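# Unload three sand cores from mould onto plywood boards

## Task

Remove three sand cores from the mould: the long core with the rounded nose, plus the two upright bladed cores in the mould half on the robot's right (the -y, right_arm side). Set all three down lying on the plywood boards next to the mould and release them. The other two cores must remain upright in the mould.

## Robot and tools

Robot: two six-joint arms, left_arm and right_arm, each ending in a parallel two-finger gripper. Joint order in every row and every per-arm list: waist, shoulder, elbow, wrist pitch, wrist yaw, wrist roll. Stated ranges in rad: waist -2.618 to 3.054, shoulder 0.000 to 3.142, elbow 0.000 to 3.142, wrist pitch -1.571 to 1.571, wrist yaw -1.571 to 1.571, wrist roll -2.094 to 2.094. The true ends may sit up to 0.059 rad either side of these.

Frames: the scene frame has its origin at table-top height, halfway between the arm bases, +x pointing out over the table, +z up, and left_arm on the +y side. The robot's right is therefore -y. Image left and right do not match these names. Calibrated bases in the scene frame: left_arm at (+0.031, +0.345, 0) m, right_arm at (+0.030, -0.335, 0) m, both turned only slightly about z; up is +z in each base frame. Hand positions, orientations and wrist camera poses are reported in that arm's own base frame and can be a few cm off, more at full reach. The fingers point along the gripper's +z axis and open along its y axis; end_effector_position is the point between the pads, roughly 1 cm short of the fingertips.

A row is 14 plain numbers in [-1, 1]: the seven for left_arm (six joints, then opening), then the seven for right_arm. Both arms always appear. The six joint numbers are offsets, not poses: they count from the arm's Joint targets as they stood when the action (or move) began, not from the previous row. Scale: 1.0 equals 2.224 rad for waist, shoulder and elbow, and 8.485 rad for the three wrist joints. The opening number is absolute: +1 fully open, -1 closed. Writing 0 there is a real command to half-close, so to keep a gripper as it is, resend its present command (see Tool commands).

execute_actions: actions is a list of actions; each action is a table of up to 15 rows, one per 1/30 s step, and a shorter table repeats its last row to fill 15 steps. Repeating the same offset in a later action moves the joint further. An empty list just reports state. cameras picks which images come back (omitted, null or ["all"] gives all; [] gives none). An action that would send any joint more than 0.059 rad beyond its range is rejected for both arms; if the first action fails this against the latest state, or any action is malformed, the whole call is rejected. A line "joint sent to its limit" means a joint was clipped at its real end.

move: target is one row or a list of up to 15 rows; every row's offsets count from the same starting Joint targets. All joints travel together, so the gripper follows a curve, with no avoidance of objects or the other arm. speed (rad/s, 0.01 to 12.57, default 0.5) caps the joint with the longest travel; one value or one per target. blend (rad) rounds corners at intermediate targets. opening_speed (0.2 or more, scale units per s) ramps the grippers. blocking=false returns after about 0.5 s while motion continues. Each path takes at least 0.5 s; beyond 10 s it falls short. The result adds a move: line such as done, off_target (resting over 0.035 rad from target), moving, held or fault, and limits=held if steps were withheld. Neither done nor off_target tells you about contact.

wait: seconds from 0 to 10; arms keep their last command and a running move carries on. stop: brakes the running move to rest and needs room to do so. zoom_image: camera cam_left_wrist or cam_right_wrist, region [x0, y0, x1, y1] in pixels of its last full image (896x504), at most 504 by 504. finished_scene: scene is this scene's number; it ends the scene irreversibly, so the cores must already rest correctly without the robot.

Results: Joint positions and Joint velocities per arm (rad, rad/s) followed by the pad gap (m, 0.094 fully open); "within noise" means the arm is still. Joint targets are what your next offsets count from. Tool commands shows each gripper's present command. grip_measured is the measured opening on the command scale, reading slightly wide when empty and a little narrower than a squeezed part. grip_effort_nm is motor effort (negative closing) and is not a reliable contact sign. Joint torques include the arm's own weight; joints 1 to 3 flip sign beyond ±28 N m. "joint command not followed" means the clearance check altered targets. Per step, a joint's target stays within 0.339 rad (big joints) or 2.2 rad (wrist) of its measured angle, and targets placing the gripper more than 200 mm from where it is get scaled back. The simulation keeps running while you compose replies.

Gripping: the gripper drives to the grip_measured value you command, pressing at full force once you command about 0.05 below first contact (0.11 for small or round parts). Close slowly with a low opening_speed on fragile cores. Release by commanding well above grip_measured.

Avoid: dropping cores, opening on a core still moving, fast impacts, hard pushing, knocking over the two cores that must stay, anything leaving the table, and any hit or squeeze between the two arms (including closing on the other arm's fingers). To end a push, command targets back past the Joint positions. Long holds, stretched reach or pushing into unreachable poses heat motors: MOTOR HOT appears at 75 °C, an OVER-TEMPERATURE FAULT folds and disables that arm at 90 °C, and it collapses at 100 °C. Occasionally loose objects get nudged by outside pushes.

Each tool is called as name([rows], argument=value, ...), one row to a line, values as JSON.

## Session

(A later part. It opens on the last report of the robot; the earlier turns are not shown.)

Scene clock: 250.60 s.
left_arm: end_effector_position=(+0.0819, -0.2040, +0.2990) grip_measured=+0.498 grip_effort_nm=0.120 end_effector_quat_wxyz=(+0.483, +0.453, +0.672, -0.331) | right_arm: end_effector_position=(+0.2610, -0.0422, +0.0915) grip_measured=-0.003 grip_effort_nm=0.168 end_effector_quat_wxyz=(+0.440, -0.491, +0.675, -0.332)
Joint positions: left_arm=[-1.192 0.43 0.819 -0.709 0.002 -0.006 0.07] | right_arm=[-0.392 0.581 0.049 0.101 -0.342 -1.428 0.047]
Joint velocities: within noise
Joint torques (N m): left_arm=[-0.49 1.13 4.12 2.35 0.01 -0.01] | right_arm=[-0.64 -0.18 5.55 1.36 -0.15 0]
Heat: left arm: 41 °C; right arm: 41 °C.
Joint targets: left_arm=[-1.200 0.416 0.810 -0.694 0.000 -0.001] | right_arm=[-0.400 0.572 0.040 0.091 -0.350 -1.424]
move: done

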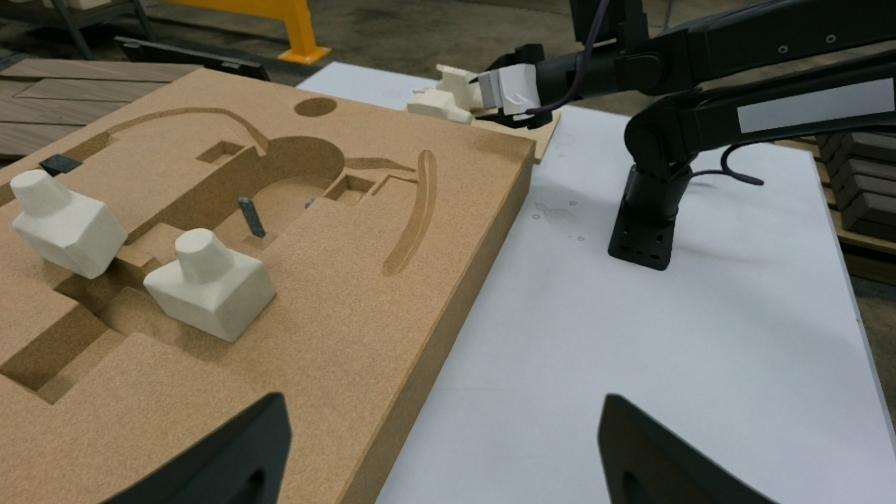

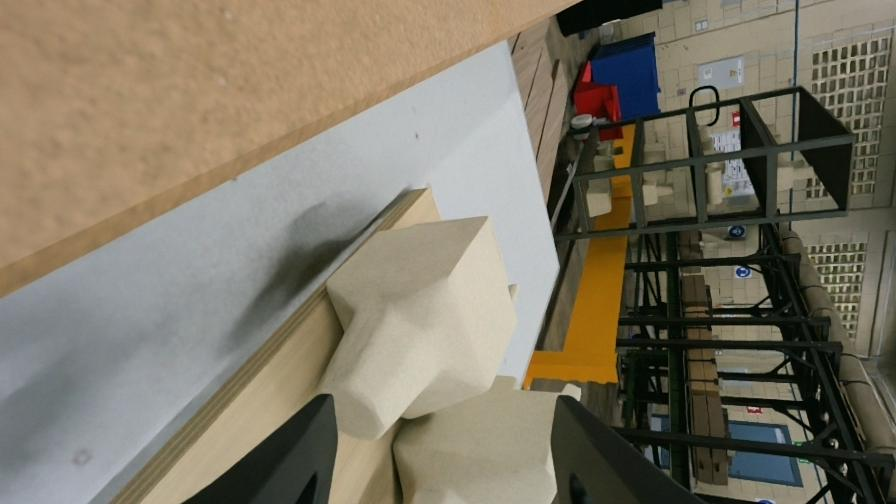

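move(target=[0,0,0,0,0,0,0.5,0,0,0.23,-0.055,0,0,0.0], speed=0.5)

zoom_image(camera="cam_left_wrist", region=[380, 0, 640, 200])

Scene clock: 255.90 s.
left_arm: end_effector_position=(+0.0819, -0.2040, +0.2990) grip_measured=+0.498 grip_effort_nm=0.120 end_effector_quat_wxyz=(+0.483, +0.453, +0.672, -0.331) | right_arm: end_effector_position=(+0.2679, -0.0450, +0.2122) grip_measured=-0.003 grip_effort_nm=0.178 end_effector_quat_wxyz=(+0.442, -0.490, +0.673, -0.336)
Joint positions: left_arm=[-1.192 0.43 0.819 -0.709 0.002 -0.006 0.07] | right_arm=[-0.392 0.581 0.524 -0.364 -0.342 -1.428 0.047]
Joint velocities: within noise
Joint torques (N m): left_arm=[-0.5 1.07 4.23 2.35 0 0.01] | right_arm=[-0.62 -0.24 8.4 1.36 -0.15 0]
Heat: left arm: 42 °C; right arm: 41 °C.
Joint targets: left_arm=[-1.200 0.416 0.810 -0.694 0.000 -0.001] | right_arm=[-0.400 0.572 0.551 -0.375 -0.350 -1.424]
move: done

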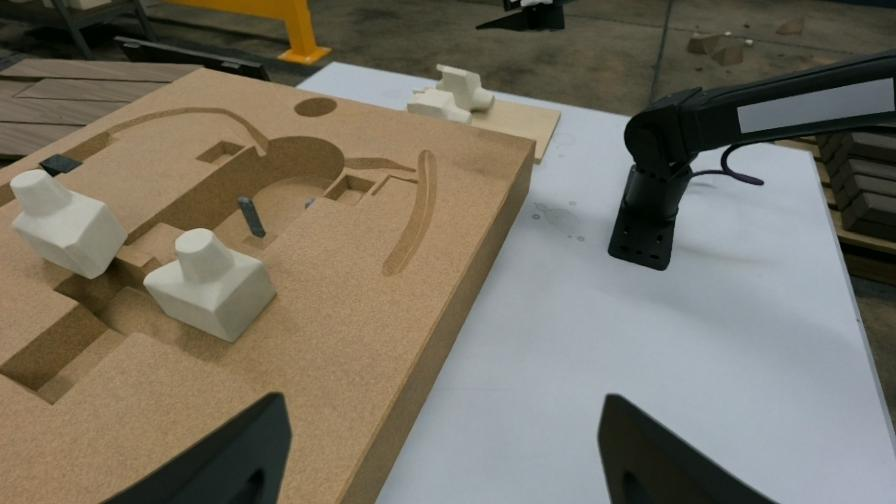

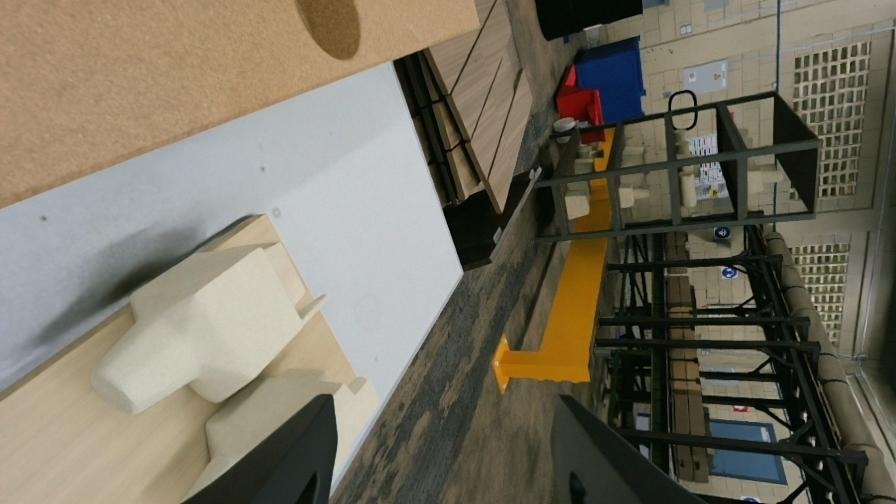

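Scaled by 1.938.

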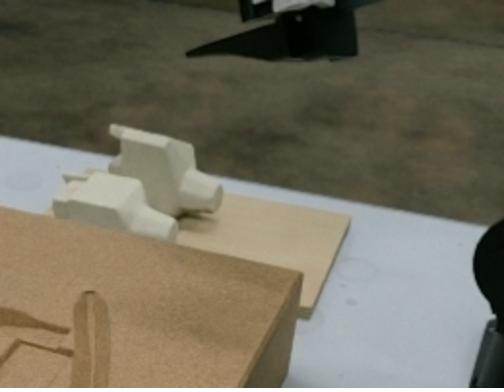

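finished_scene(scene=2)

The scene is finished: the task was done.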